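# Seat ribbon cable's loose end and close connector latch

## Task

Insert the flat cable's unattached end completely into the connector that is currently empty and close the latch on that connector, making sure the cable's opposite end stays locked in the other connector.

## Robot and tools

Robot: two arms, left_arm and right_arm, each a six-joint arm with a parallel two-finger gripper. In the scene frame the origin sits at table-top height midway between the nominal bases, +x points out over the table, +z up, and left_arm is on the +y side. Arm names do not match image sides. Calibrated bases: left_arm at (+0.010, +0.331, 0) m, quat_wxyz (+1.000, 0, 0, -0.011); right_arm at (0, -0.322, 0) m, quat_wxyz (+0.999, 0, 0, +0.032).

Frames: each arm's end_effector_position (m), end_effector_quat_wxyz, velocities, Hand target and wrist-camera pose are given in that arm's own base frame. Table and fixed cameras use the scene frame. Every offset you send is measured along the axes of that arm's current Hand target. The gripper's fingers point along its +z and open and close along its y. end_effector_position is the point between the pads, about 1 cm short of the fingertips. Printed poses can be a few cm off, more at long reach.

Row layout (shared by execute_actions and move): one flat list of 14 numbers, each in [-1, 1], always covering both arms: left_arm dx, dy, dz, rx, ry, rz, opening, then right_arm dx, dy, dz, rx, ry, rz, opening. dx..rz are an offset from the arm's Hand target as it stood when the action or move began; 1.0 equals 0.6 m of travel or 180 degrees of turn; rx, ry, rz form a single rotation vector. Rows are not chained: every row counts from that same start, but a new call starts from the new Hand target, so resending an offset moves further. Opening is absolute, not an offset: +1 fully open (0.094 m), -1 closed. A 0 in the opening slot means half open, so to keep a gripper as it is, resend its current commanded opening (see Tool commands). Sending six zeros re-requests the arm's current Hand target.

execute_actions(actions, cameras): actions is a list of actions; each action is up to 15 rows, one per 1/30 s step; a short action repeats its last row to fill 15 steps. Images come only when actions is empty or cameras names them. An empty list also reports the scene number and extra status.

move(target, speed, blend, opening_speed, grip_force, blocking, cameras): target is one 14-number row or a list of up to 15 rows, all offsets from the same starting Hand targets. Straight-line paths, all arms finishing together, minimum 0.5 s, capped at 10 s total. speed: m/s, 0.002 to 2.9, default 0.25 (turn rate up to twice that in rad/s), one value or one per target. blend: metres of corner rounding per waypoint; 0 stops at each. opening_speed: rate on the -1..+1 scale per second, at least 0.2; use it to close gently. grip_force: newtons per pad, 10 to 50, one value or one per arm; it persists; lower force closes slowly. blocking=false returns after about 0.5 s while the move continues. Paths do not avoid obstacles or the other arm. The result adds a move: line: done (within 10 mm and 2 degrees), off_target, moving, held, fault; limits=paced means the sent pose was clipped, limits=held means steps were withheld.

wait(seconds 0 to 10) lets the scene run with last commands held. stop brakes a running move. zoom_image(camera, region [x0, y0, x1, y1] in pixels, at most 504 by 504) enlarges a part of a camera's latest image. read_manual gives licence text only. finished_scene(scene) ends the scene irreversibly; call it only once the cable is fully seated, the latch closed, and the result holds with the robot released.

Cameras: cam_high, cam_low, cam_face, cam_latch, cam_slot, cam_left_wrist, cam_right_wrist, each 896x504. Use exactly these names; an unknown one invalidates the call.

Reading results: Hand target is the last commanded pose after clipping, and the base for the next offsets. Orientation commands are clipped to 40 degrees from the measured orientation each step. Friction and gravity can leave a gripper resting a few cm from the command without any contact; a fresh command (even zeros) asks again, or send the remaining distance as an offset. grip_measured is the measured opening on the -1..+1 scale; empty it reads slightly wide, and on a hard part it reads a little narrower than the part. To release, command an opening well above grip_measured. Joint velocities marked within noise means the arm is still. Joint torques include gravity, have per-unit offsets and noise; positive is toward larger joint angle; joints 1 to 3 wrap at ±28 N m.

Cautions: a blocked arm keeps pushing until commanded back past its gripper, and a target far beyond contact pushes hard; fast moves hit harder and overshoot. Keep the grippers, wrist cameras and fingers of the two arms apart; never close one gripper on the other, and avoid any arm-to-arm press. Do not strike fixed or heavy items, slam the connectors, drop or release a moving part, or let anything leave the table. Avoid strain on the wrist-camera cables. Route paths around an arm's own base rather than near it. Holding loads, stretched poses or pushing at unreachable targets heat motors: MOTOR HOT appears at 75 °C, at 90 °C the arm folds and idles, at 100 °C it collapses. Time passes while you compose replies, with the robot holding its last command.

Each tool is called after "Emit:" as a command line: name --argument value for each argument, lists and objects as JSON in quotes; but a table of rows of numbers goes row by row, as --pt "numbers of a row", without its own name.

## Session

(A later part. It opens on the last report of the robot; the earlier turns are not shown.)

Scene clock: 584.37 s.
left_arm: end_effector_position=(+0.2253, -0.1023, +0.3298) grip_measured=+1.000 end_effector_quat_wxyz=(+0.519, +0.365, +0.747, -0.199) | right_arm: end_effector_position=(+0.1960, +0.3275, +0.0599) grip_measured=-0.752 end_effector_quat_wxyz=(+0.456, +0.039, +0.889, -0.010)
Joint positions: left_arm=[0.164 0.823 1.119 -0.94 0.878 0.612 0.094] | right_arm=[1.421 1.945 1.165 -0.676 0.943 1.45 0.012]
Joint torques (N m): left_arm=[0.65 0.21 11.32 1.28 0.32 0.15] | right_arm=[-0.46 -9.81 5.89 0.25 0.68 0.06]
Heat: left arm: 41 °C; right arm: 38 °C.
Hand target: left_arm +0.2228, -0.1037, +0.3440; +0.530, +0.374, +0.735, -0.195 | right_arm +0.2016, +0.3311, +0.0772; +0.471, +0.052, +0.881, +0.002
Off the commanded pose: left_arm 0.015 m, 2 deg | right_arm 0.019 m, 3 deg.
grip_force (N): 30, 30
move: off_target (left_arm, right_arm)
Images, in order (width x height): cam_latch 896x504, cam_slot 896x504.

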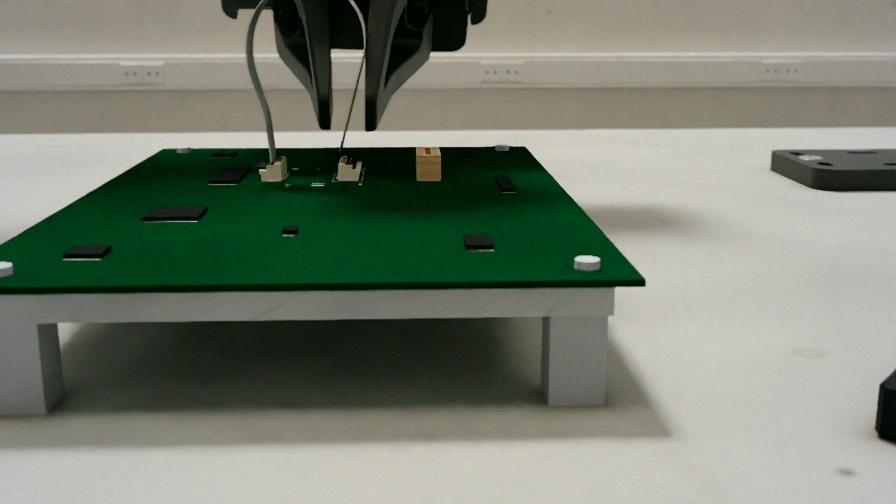

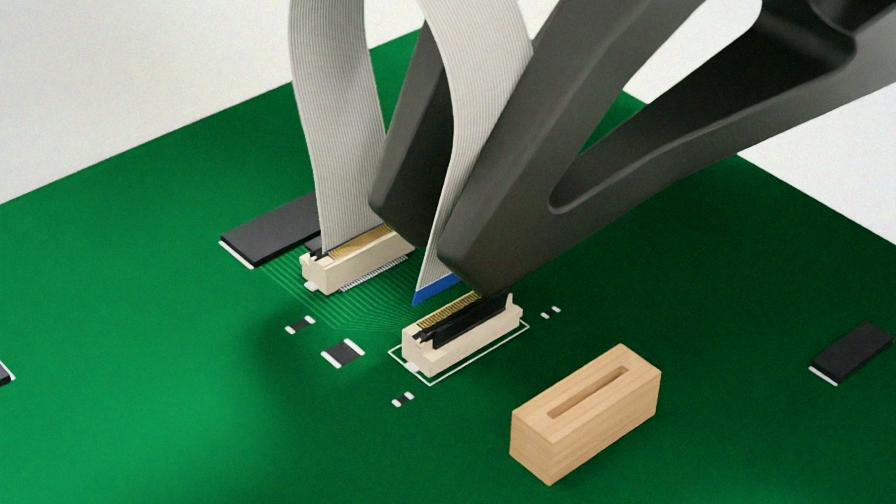

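Emit:
move --target '[0,0,0,0,0,0,1,-0.0100,-0.0027,-0.0064,0,0,0,-0.75]' --speed 0.03 --cameras '["cam_slot","cam_latch"]'

Emit:
zoom_image --camera "cam_latch" --region '[310, 80, 410, 190]'

Scene clock: 588.70 s.
left_arm: end_effector_position=(+0.2253, -0.1023, +0.3298) grip_measured=+1.000 end_effector_quat_wxyz=(+0.519, +0.365, +0.747, -0.199) | right_arm: end_effector_position=(+0.1954, +0.3237, +0.0595) grip_measured=-0.752 end_effector_quat_wxyz=(+0.455, +0.034, +0.889, -0.020)
Joint positions: left_arm=[0.164 0.823 1.119 -0.94 0.878 0.612 0.094] | right_arm=[1.421 1.945 1.165 -0.697 0.943 1.45 0.012]
Joint torques (N m): left_arm=[0.55 0.2 11.47 1.31 0.33 0.13] | right_arm=[-0.54 -11.3 6.12 0.22 0.68 0.05]
Heat: left arm: 41 °C; right arm: 39 °C.
Hand target: left_arm +0.2228, -0.1037, +0.3440; +0.530, +0.374, +0.735, -0.195 | right_arm +0.2016, +0.3291, +0.0842; +0.471, +0.053, +0.881, +0.002
Off the commanded pose: left_arm 0.015 m, 2 deg | right_arm 0.026 m, 4 deg.
grip_force (N): 30, 30
move: off_target (left_arm, right_arm)
Images, in order (width x height): cam_latch 896x504, cam_slot 896x504.

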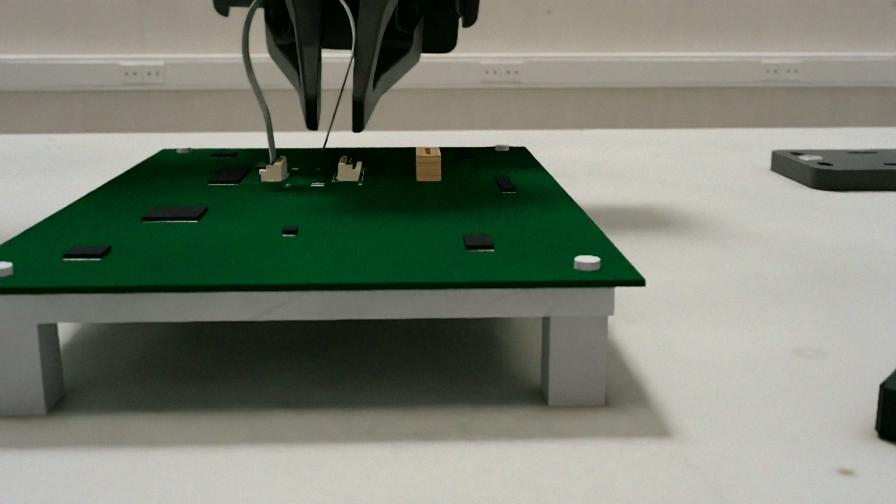

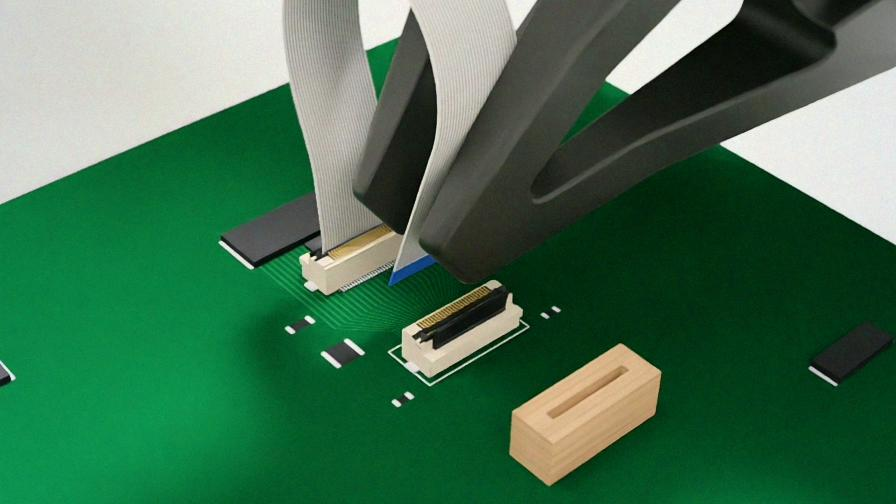

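Scaled by 4.582 from the camera's 896x504 image, which has a finer 1280x720 frame.

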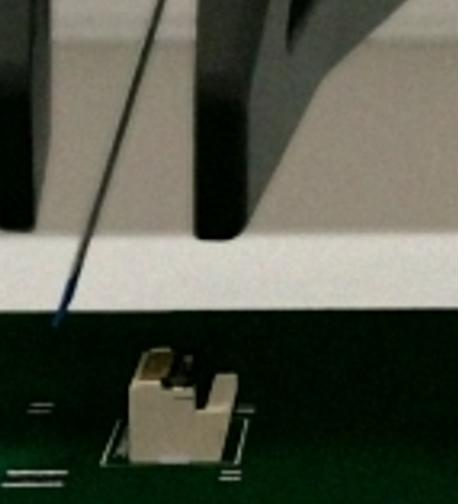

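Emit:
move --target '[0,0,0,0,0,0,1,-0.0055,0.0004,-0.0037,0,0,0,-0.75]' --speed 0.03 --cameras '["cam_latch"]'

Emit:
zoom_image --camera "cam_latch" --region '[310, 80, 410, 190]'

Scene clock: 591.57 s.
left_arm: end_effector_position=(+0.2253, -0.1023, +0.3298) grip_measured=+1.000 end_effector_quat_wxyz=(+0.519, +0.365, +0.747, -0.199) | right_arm: end_effector_position=(+0.1956, +0.3252, +0.0653) grip_measured=-0.752 end_effector_quat_wxyz=(+0.456, +0.036, +0.889, -0.017)
Joint positions: left_arm=[0.164 0.823 1.119 -0.94 0.878 0.612 0.094] | right_arm=[1.421 1.935 1.177 -0.713 0.943 1.45 0.012]
Joint torques (N m): left_arm=[0.66 0.25 11.36 1.35 0.32 0.15] | right_arm=[-0.54 -11.02 5.98 0.22 0.68 0.05]
Heat: left arm: 41 °C; right arm: 39 °C.
Hand target: left_arm +0.2228, -0.1037, +0.3440; +0.530, +0.374, +0.735, -0.195 | right_arm +0.2016, +0.3292, +0.0883; +0.471, +0.053, +0.881, +0.002
Off the commanded pose: left_arm 0.015 m, 2 deg | right_arm 0.024 m, 4 deg.
grip_force (N): 30, 30
move: off_target (left_arm, right_arm)
Images, in order (width x height): cam_latch 896x504.

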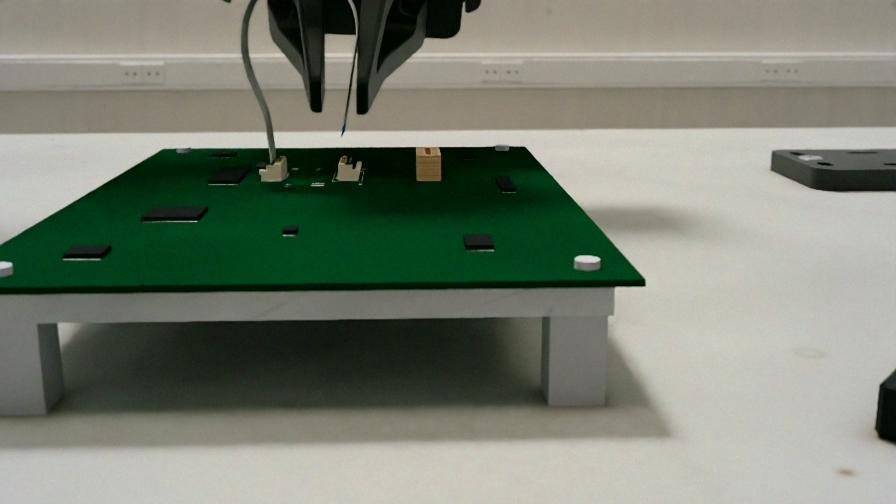

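Scaled by 4.582 from the camera's 896x504 image, which has a finer 1280x720 frame.

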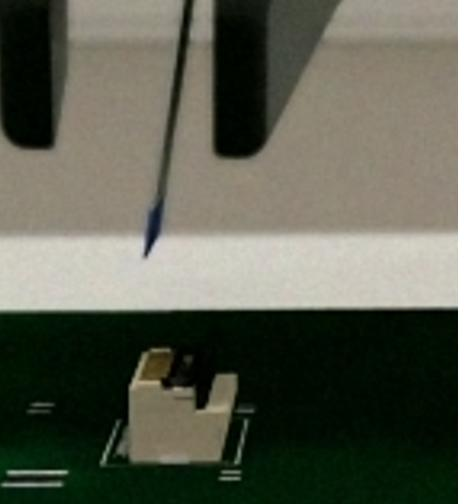

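Emit:
move --target '[0,0,0,0,0,0,1,0,0,0,0,0,0,-1]' --opening_speed 0.5 --cameras '["cam_latch","cam_slot"]'

Emit:
zoom_image --camera "cam_latch" --region '[310, 80, 410, 190]'

Emit:
zoom_image --camera "cam_slot" --region '[360, 170, 560, 370]'

Scene clock: 593.93 s.
left_arm: end_effector_position=(+0.2253, -0.1023, +0.3298) grip_measured=+1.000 end_effector_quat_wxyz=(+0.519, +0.365, +0.747, -0.199) | right_arm: end_effector_position=(+0.1956, +0.3250, +0.0653) grip_measured=-0.989 end_effector_quat_wxyz=(+0.456, +0.035, +0.889, -0.017)
Joint positions: left_arm=[0.164 0.823 1.119 -0.94 0.878 0.612 0.094] | right_arm=[1.421 1.935 1.177 -0.713 0.943 1.45 0.001]
Joint torques (N m): left_arm=[0.53 0.14 11.51 1.31 0.35 0.11] | right_arm=[-0.54 -11.03 5.97 0.24 0.68 0.05]
Heat: left arm: 41 °C; right arm: 39 °C.
Hand target: left_arm +0.2228, -0.1037, +0.3440; +0.530, +0.374, +0.735, -0.195 | right_arm +0.2016, +0.3292, +0.0883; +0.471, +0.053, +0.881, +0.002
Off the commanded pose: left_arm 0.015 m, 2 deg | right_arm 0.024 m, 4 deg.
grip_force (N): 30, 30
move: off_target (left_arm, right_arm)
Images, in order (width x height): cam_latch 896x504, cam_slot 896x504.

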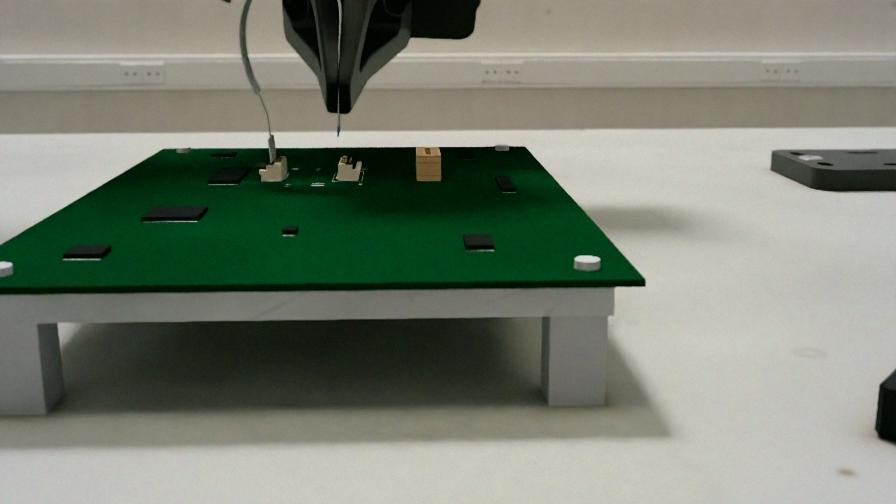

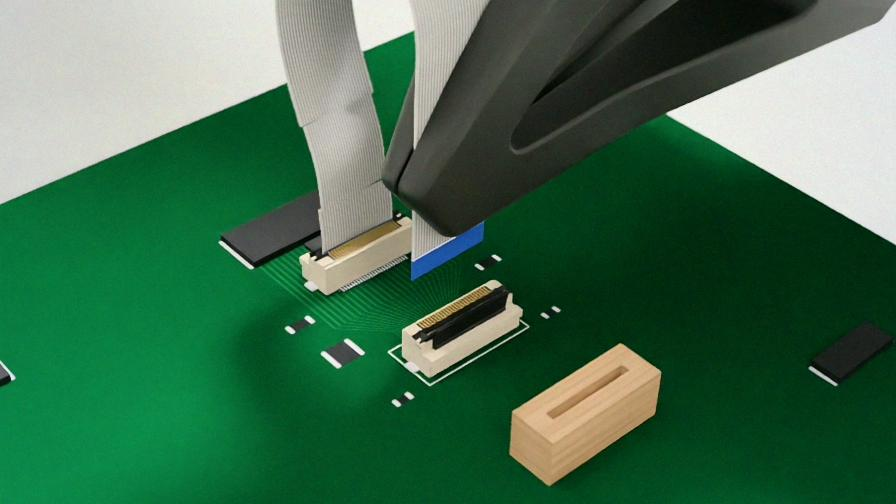

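Scaled by 4.582 from the camera's 896x504 image, which has a finer 1280x720 frame.

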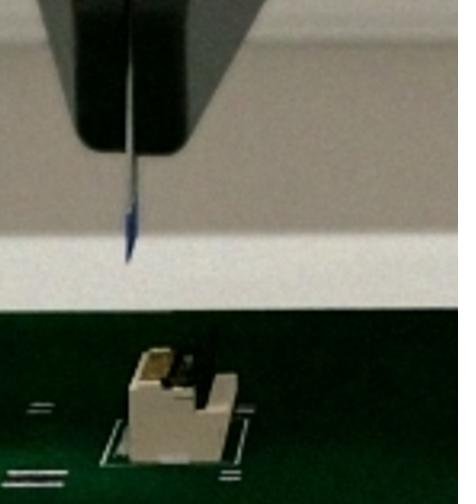

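Scaled by 2.520 from the camera's 896x504 image, which has a finer 1280x720 frame.

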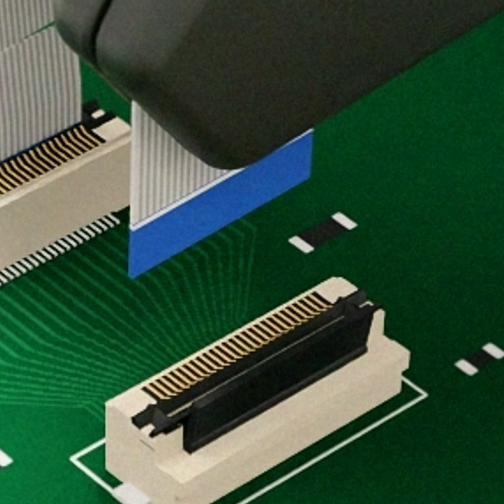

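Emit:
move --target '[0,0,0,0,0,0,1,0.0041,0.0061,0.0025,0,0,0,-1]' --speed 0.04 --cameras '["cam_latch","cam_slot"]'

Emit:
zoom_image --camera "cam_latch" --region '[310, 80, 410, 190]'

Emit:
zoom_image --camera "cam_slot" --region '[390, 230, 530, 370]'

Scene clock: 597.63 s.
left_arm: end_effector_position=(+0.2253, -0.1023, +0.3298) grip_measured=+1.000 end_effector_quat_wxyz=(+0.519, +0.365, +0.747, -0.199) | right_arm: end_effector_position=(+0.1962, +0.3288, +0.0685) grip_measured=-0.989 end_effector_quat_wxyz=(+0.456, +0.038, +0.889, -0.012)
Joint positions: left_arm=[0.164 0.823 1.119 -0.94 0.878 0.612 0.094] | right_arm=[1.421 1.935 1.19 -0.714 0.943 1.45 0.001]
Joint torques (N m): left_arm=[0.55 0.14 11.37 1.31 0.35 0.13] | right_arm=[-0.43 -9.69 6.04 0.28 0.68 0.07]
Heat: left arm: 41 °C; right arm: 39 °C.
Hand target: left_arm +0.2228, -0.1037, +0.3440; +0.530, +0.374, +0.735, -0.195 | right_arm +0.2018, +0.3329, +0.0856; +0.471, +0.053, +0.881, +0.002
Off the commanded pose: left_arm 0.015 m, 2 deg | right_arm 0.019 m, 3 deg.
grip_force (N): 30, 30
move: off_target (left_arm, right_arm)
Images, in order (width x height): cam_latch 896x504, cam_slot 896x504.

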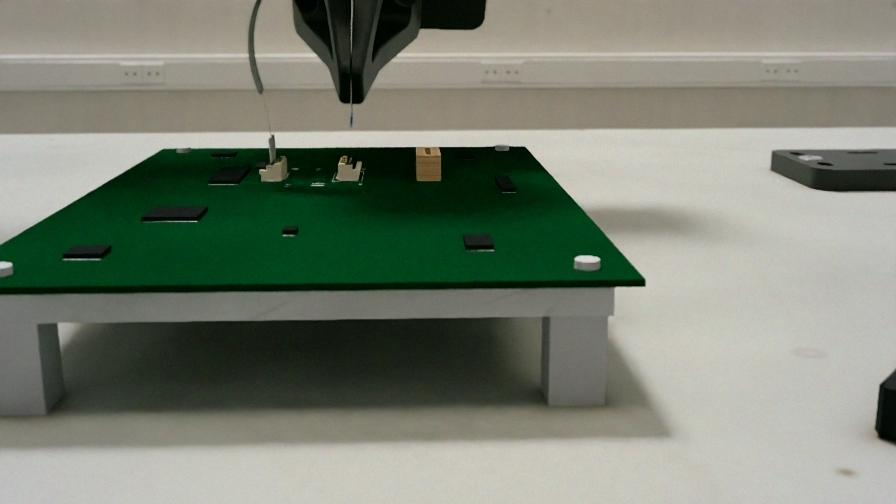

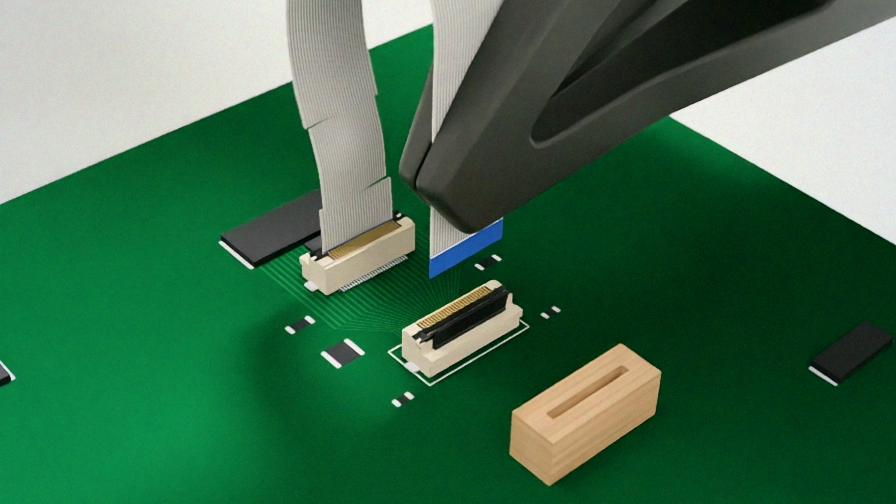

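Scaled by 4.582 from the camera's 896x504 image, which has a finer 1280x720 frame.

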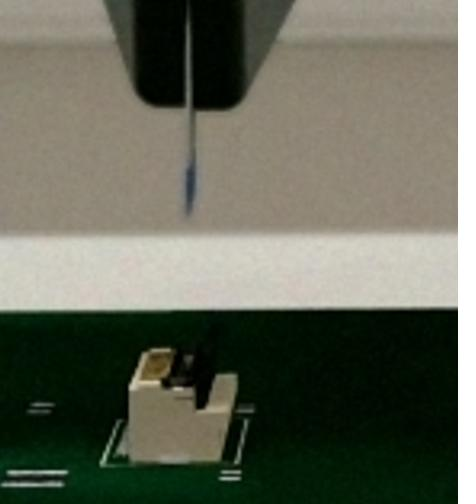

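Scaled by 3.600 from the camera's 896x504 image, which has a finer 1280x720 frame.

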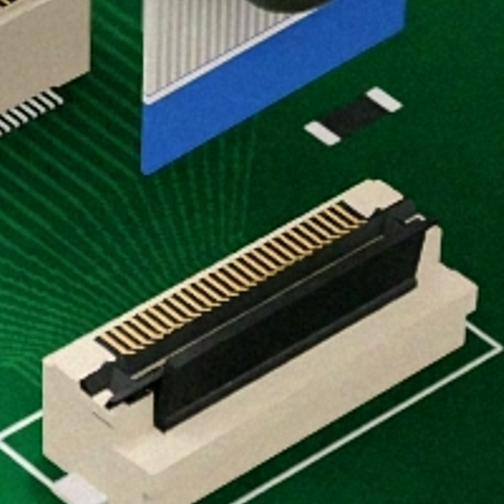

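Emit:
move --target '[0,0,0,0,0,0,1,0.0118,-0.0074,0.0087,0.0069,-0.0004,0.0046,-1]' --speed 0.04 --cameras '["cam_latch","cam_slot"]'

Emit:
zoom_image --camera "cam_latch" --region '[310, 80, 410, 190]'

Emit:
zoom_image --camera "cam_slot" --region '[390, 230, 530, 370]'

Scene clock: 603.10 s.
left_arm: end_effector_position=(+0.2253, -0.1023, +0.3298) grip_measured=+1.000 end_effector_quat_wxyz=(+0.519, +0.365, +0.747, -0.199) | right_arm: end_effector_position=(+0.1961, +0.3284, +0.0684) grip_measured=-0.989 end_effector_quat_wxyz=(+0.456, +0.054, +0.888, -0.005)
Joint positions: left_arm=[0.164 0.823 1.119 -0.94 0.878 0.612 0.094] | right_arm=[1.421 1.935 1.19 -0.717 0.943 1.486 0.001]
Joint torques (N m): left_arm=[0.62 0.32 11.37 1.31 0.33 0.11] | right_arm=[-0.51 -7.95 5.59 0.25 0.71 0.11]
Heat: left arm: 41 °C; right arm: 38 °C.
Hand target: left_arm +0.2228, -0.1037, +0.3440; +0.530, +0.374, +0.735, -0.195 | right_arm +0.2018, +0.3290, +0.0766; +0.471, +0.064, +0.880, -0.004
Off the commanded pose: left_arm 0.015 m, 2 deg | right_arm 0.010 m, 2 deg.
grip_force (N): 30, 30
move: off_target (left_arm)
Images, in order (width x height): cam_latch 896x504, cam_slot 896x504.

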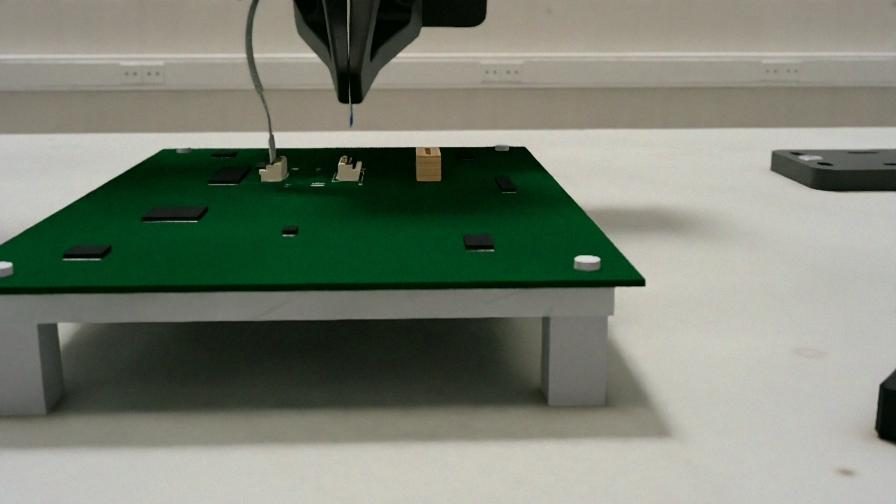

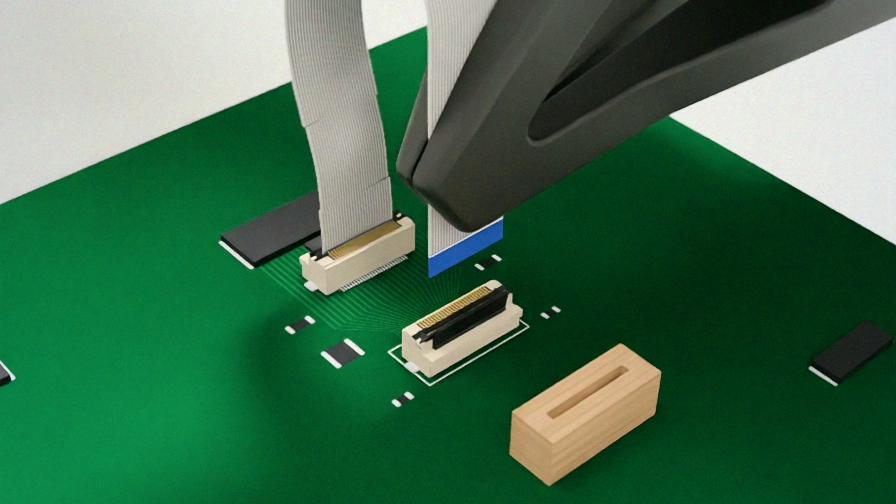

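Scaled by 4.582 from the camera's 896x504 image, which has a finer 1280x720 frame.

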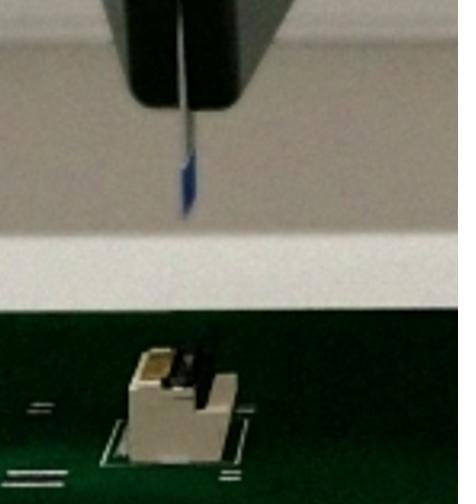

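Scaled by 3.600 from the camera's 896x504 image, which has a finer 1280x720 frame.

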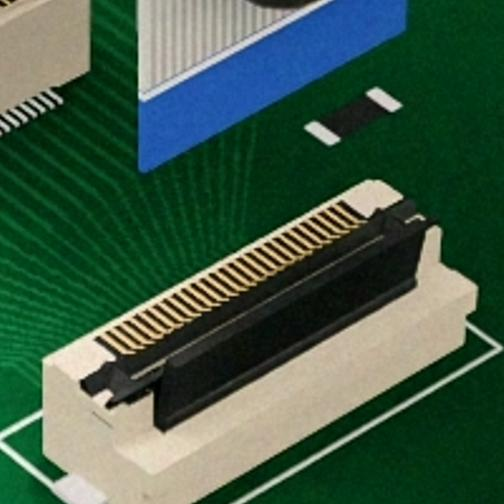

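Emit:
move --target '[0,0,0,0,0,0,1,0.0083,-0.0005,0.0056,0,0,0,-1]' --speed 0.04 --cameras '["cam_latch","cam_slot"]'

Emit:
zoom_image --camera "cam_latch" --region '[310, 80, 410, 190]'

Emit:
zoom_image --camera "cam_slot" --region '[390, 230, 530, 370]'

Scene clock: 605.87 s.
left_arm: end_effector_position=(+0.2253, -0.1023, +0.3298) grip_measured=+1.000 end_effector_quat_wxyz=(+0.519, +0.365, +0.747, -0.199) | right_arm: end_effector_position=(+0.1961, +0.3283, +0.0684) grip_measured=-0.989 end_effector_quat_wxyz=(+0.456, +0.054, +0.888, -0.004)
Joint positions: left_arm=[0.164 0.823 1.119 -0.94 0.878 0.612 0.094] | right_arm=[1.421 1.935 1.19 -0.717 0.943 1.487 0.001]
Joint torques (N m): left_arm=[0.43 0.23 11.4 1.31 0.32 0.09] | right_arm=[-0.51 -7.13 4.7 0.44 0.7 0.12]
Heat: left arm: 41 °C; right arm: 38 °C.
Hand target: left_arm +0.2228, -0.1037, +0.3440; +0.530, +0.374, +0.735, -0.195 | right_arm +0.2019, +0.3289, +0.0706; +0.471, +0.064, +0.880, -0.004
Off the commanded pose: left_arm 0.015 m, 2 deg | right_arm 0.006 m, 2 deg.
grip_force (N): 30, 30
move: off_target (left_arm)
Images, in order (width x height): cam_latch 896x504, cam_slot 896x504.

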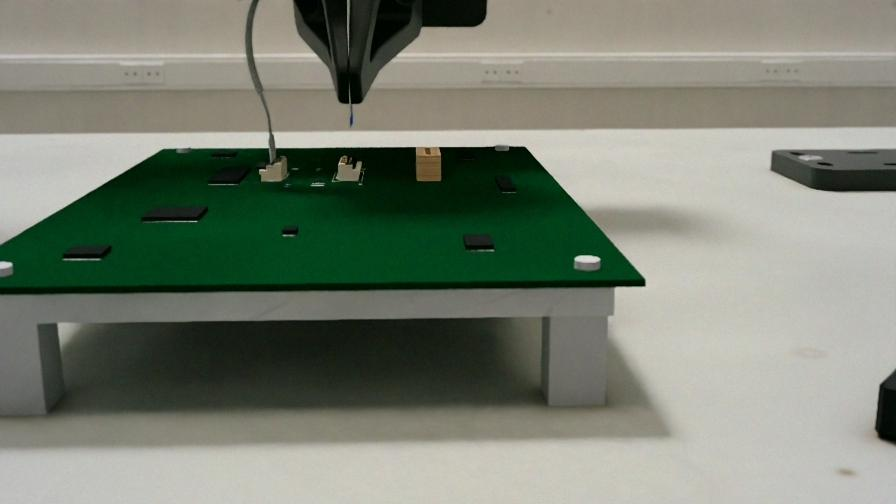

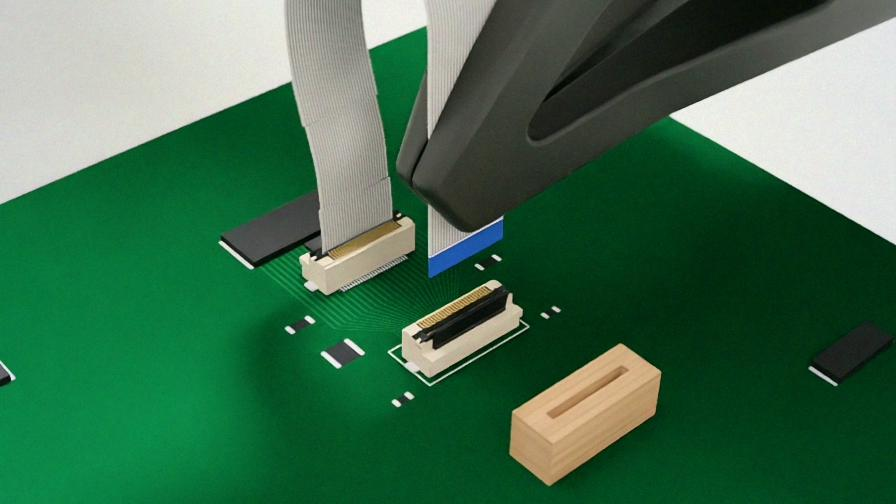

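Scaled by 4.582 from the camera's 896x504 image, which has a finer 1280x720 frame.

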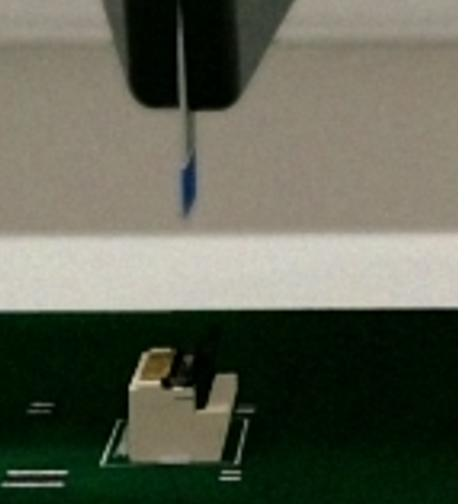

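Scaled by 3.600 from the camera's 896x504 image, which has a finer 1280x720 frame.

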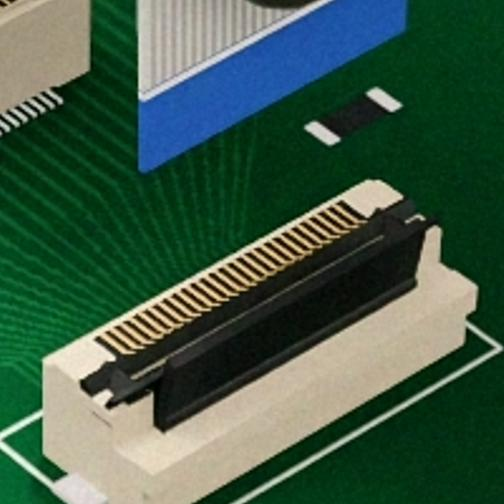

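Emit:
execute_actions --actions '[[[0,0,0,0,0,0,1,0.00395,-0.002,0.0029,0,0,0,-1]]]' --cameras '["cam_latch","cam_slot"]'

Emit:
zoom_image --camera "cam_latch" --region '[310, 80, 410, 190]'

Emit:
zoom_image --camera "cam_slot" --region '[390, 230, 530, 370]'

Scene clock: 612.93 s.
left_arm: end_effector_position=(+0.2253, -0.1023, +0.3298) grip_measured=+1.000 end_effector_quat_wxyz=(+0.519, +0.365, +0.747, -0.199) | right_arm: end_effector_position=(+0.1961, +0.3283, +0.0684) grip_measured=-0.989 end_effector_quat_wxyz=(+0.456, +0.054, +0.888, -0.004)
Joint positions: left_arm=[0.164 0.823 1.119 -0.94 0.878 0.612 0.094] | right_arm=[1.421 1.935 1.19 -0.717 0.943 1.488 0.001]
Joint torques (N m): left_arm=[0.5 0.14 11.32 1.32 0.33 0.14] | right_arm=[-0.57 -6.97 3.92 0.55 0.7 0.12]
Heat: left arm: 41 °C; right arm: 37 °C.
Hand target: left_arm +0.2228, -0.1037, +0.3440; +0.530, +0.374, +0.735, -0.195 | right_arm +0.2019, +0.3279, +0.0676; +0.471, +0.064, +0.880, -0.004
Off the commanded pose: left_arm 0.015 m, 2 deg | right_arm 0.006 m, 2 deg.
grip_force (N): 30, 30
Images, in order (width x height): cam_latch 896x504, cam_slot 896x504.

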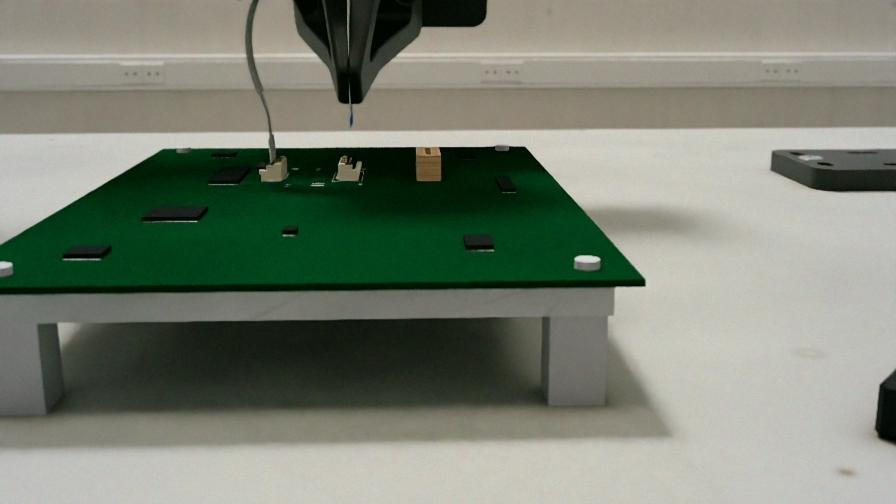

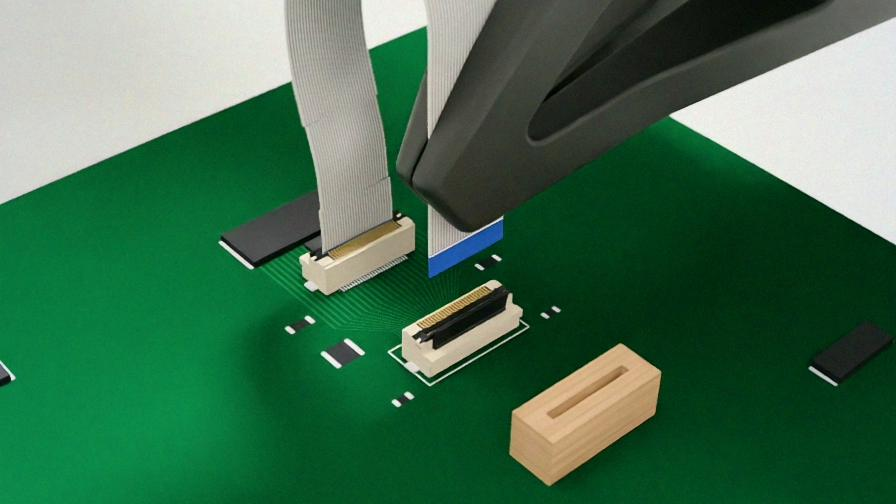

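Scaled by 4.582 from the camera's 896x504 image, which has a finer 1280x720 frame.

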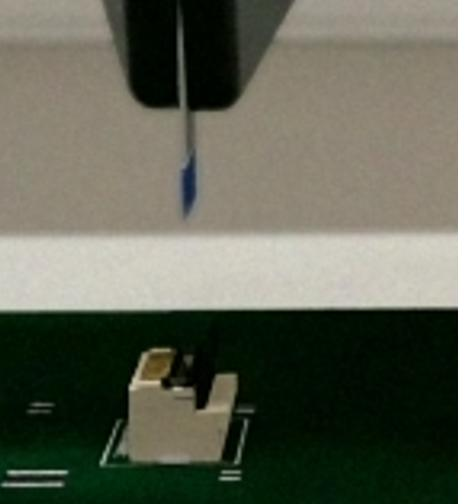

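Scaled by 3.600 from the camera's 896x504 image, which has a finer 1280x720 frame.

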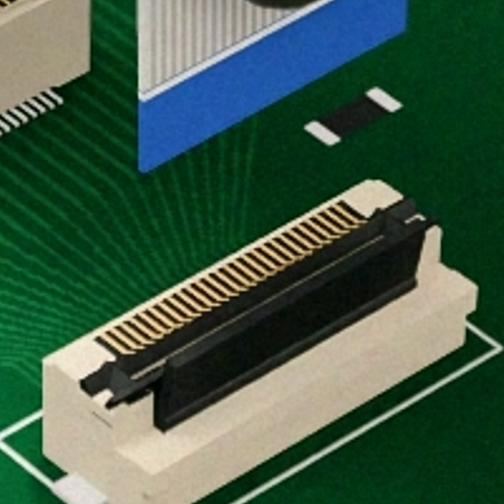

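Emit:
execute_actions --actions '[[[0,0,0,0,0,0,1,0.00388,-0.00275,0.00295,0,0,0,-1]],[[0,0,0,0,0,0,1,0.0026,-0.0011,0.0019,0,0,0,-1]]]' --cameras '["cam_latch","cam_slot"]'

Emit:
zoom_image --camera "cam_latch" --region '[310, 80, 410, 190]'

Emit:
zoom_image --camera "cam_slot" --region '[390, 230, 530, 370]'

Scene clock: 616.00 s.
left_arm: end_effector_position=(+0.2253, -0.1023, +0.3298) grip_measured=+1.000 end_effector_quat_wxyz=(+0.519, +0.365, +0.747, -0.199) | right_arm: end_effector_position=(+0.1959, +0.3272, +0.0635) grip_measured=-0.989 end_effector_quat_wxyz=(+0.456, +0.055, +0.888, -0.004)
Joint positions: left_arm=[0.164 0.823 1.119 -0.94 0.878 0.612 0.094] | right_arm=[1.421 1.94 1.175 -0.696 0.943 1.488 0.001]
Joint torques (N m): left_arm=[0.57 0.18 11.36 1.34 0.33 0.13] | right_arm=[-0.64 -7.1 3.59 0.57 0.7 0.11]
Heat: left arm: 41 °C; right arm: 37 °C.
Hand target: left_arm +0.2228, -0.1037, +0.3440; +0.530, +0.374, +0.735, -0.195 | right_arm +0.2019, +0.3258, +0.0626; +0.471, +0.064, +0.880, -0.004
Off the commanded pose: left_arm 0.015 m, 2 deg | right_arm 0.006 m, 2 deg.
grip_force (N): 30, 30
Images, in order (width x height): cam_latch 896x504, cam_slot 896x504.

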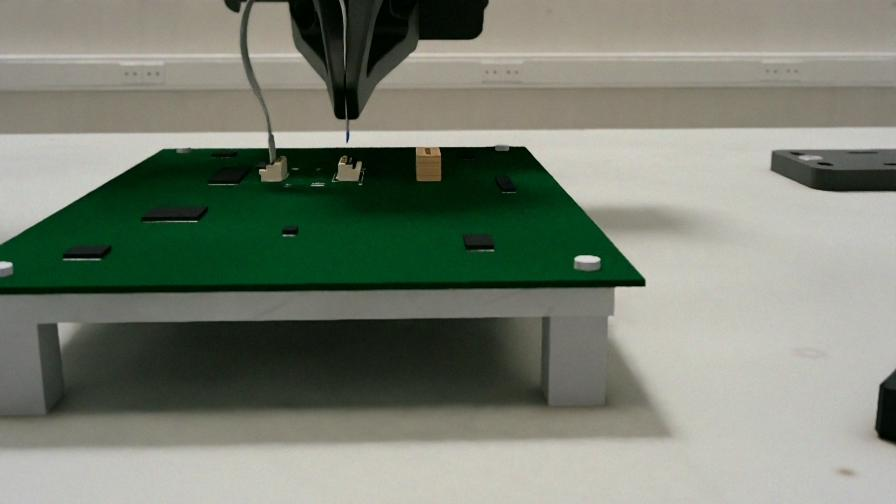

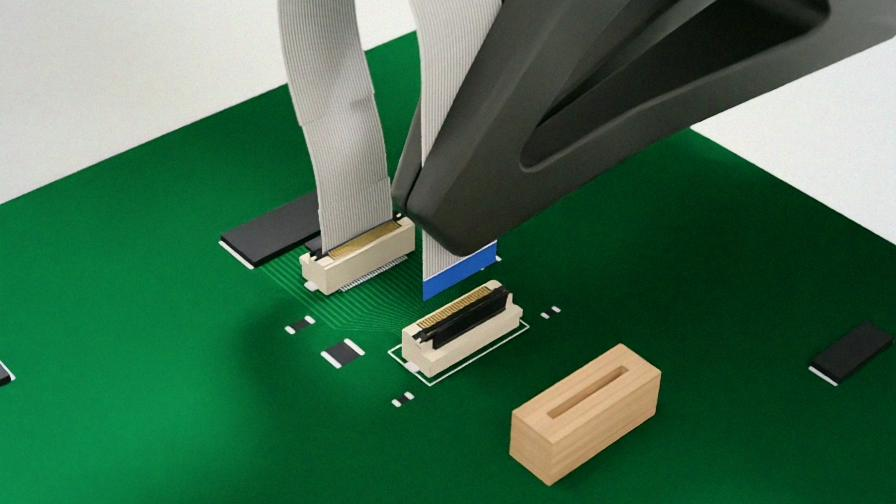

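Scaled by 4.582 from the camera's 896x504 image, which has a finer 1280x720 frame.

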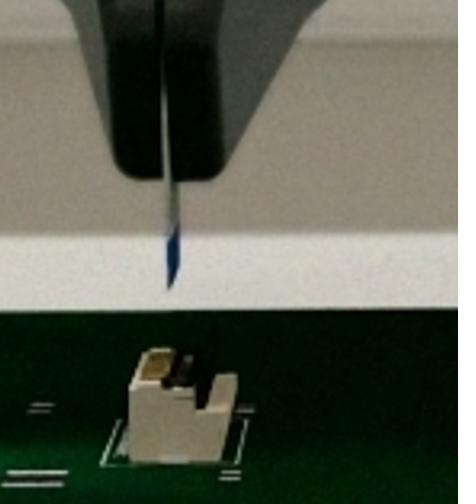

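Scaled by 3.600 from the camera's 896x504 image, which has a finer 1280x720 frame.

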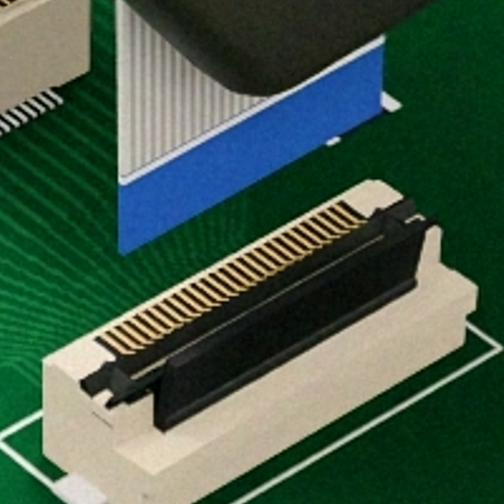

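Emit:
execute_actions --actions '[[[0,0,0,0,0,0,1,0.00451,0.00303,0.00256,0,0,0,-1]]]' --cameras '["cam_latch","cam_slot"]'

Emit:
zoom_image --camera "cam_latch" --region '[310, 80, 410, 190]'

Emit:
zoom_image --camera "cam_slot" --region '[390, 230, 530, 370]'

Scene clock: 618.03 s.
left_arm: end_effector_position=(+0.2253, -0.1023, +0.3298) grip_measured=+1.000 end_effector_quat_wxyz=(+0.519, +0.365, +0.747, -0.199) | right_arm: end_effector_position=(+0.1960, +0.3275, +0.0584) grip_measured=-0.989 end_effector_quat_wxyz=(+0.456, +0.053, +0.888, -0.008)
Joint positions: left_arm=[0.164 0.823 1.119 -0.94 0.878 0.612 0.094] | right_arm=[1.421 1.955 1.175 -0.689 0.943 1.488 0.001]
Joint torques (N m): left_arm=[0.57 0.18 11.47 1.33 0.34 0.11] | right_arm=[-0.57 -7.39 3.9 0.55 0.7 0.13]
Heat: left arm: 41 °C; right arm: 37 °C.
Hand target: left_arm +0.2228, -0.1037, +0.3440; +0.530, +0.374, +0.735, -0.195 | right_arm +0.2019, +0.3278, +0.0596; +0.471, +0.064, +0.880, -0.004
Off the commanded pose: left_arm 0.015 m, 2 deg | right_arm 0.006 m, 2 deg.
grip_force (N): 30, 30
Images, in order (width x height): cam_latch 896x504, cam_slot 896x504.

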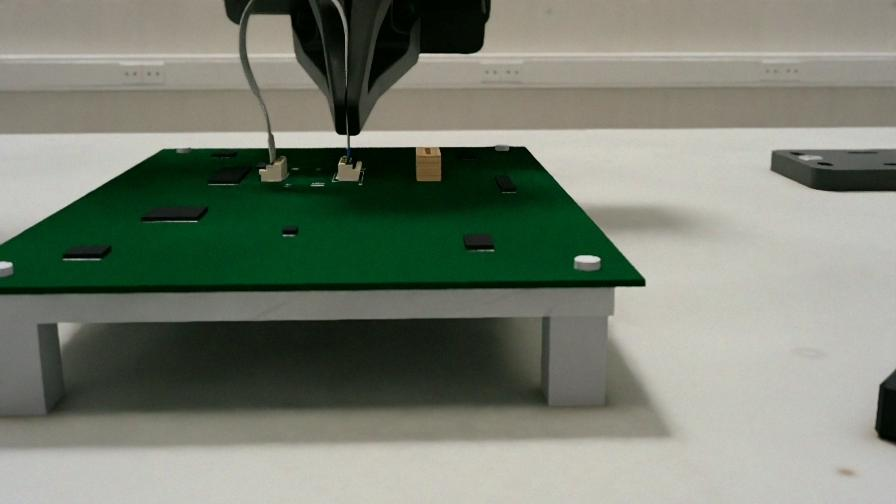

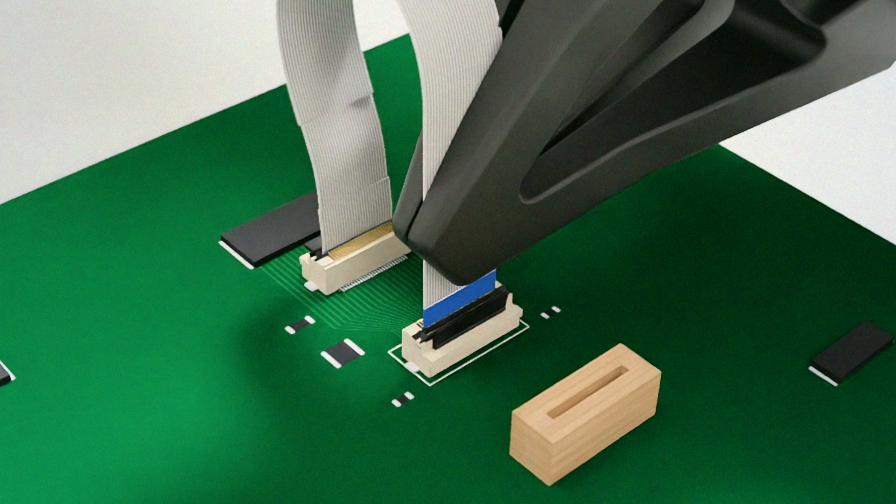

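Scaled by 4.582 from the camera's 896x504 image, which has a finer 1280x720 frame.

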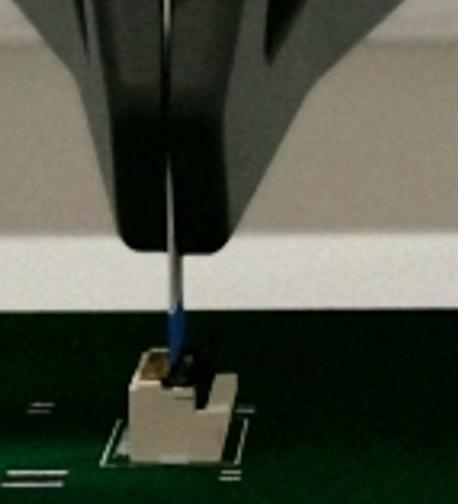

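Scaled by 3.600 from the camera's 896x504 image, which has a finer 1280x720 frame.

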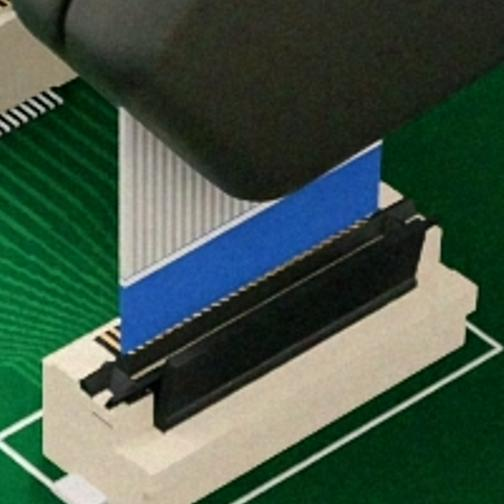

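Emit:
execute_actions --actions '[[[0,0,0,0,0,0,1,0.00036,0.0033,-0.00022,0,0,0,-1]]]' --cameras '["cam_latch","cam_slot"]'

Emit:
zoom_image --camera "cam_latch" --region '[310, 80, 410, 190]'

Emit:
zoom_image --camera "cam_slot" --region '[390, 230, 530, 370]'

Scene clock: 621.20 s.
left_arm: end_effector_position=(+0.2253, -0.1023, +0.3298) grip_measured=+1.000 end_effector_quat_wxyz=(+0.519, +0.365, +0.747, -0.199) | right_arm: end_effector_position=(+0.1960, +0.3275, +0.0584) grip_measured=-0.989 end_effector_quat_wxyz=(+0.456, +0.053, +0.888, -0.008)
Joint positions: left_arm=[0.164 0.823 1.119 -0.94 0.878 0.612 0.094] | right_arm=[1.421 1.955 1.175 -0.689 0.943 1.489 0.001]
Joint torques (N m): left_arm=[0.61 0.09 11.36 1.35 0.34 0.13] | right_arm=[-0.47 -6.94 4.62 0.53 0.7 0.12]
Heat: left arm: 41 °C; right arm: 37 °C.
Hand target: left_arm +0.2228, -0.1037, +0.3440; +0.530, +0.374, +0.735, -0.195 | right_arm +0.2019, +0.3298, +0.0596; +0.471, +0.064, +0.880, -0.004
Off the commanded pose: left_arm 0.015 m, 2 deg | right_arm 0.006 m, 2 deg.
grip_force (N): 30, 30
Images, in order (width x height): cam_latch 896x504, cam_slot 896x504.

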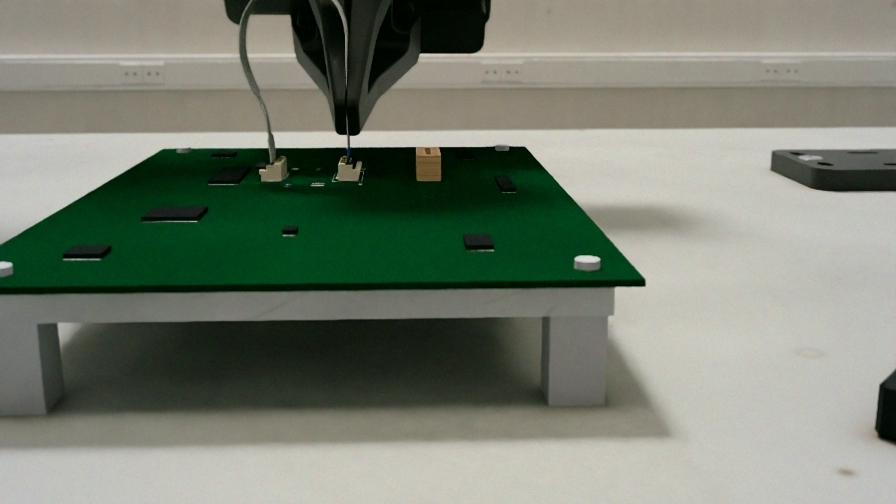

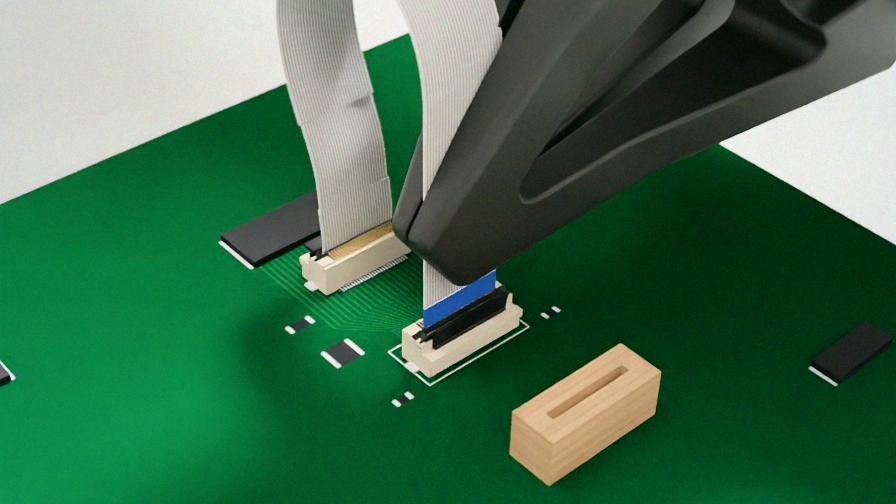

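Scaled by 4.582 from the camera's 896x504 image, which has a finer 1280x720 frame.

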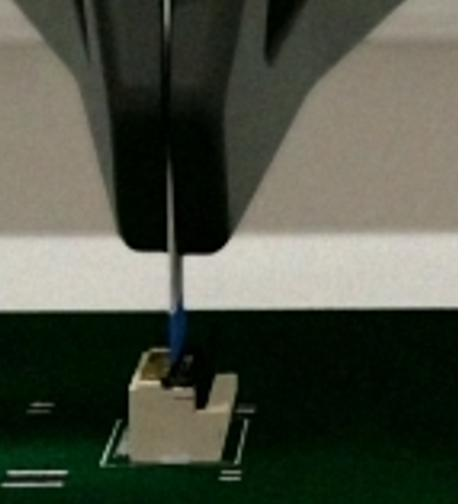

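Scaled by 3.600 from the camera's 896x504 image, which has a finer 1280x720 frame.

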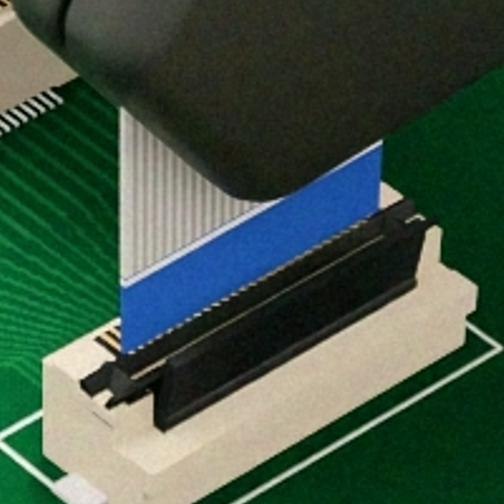

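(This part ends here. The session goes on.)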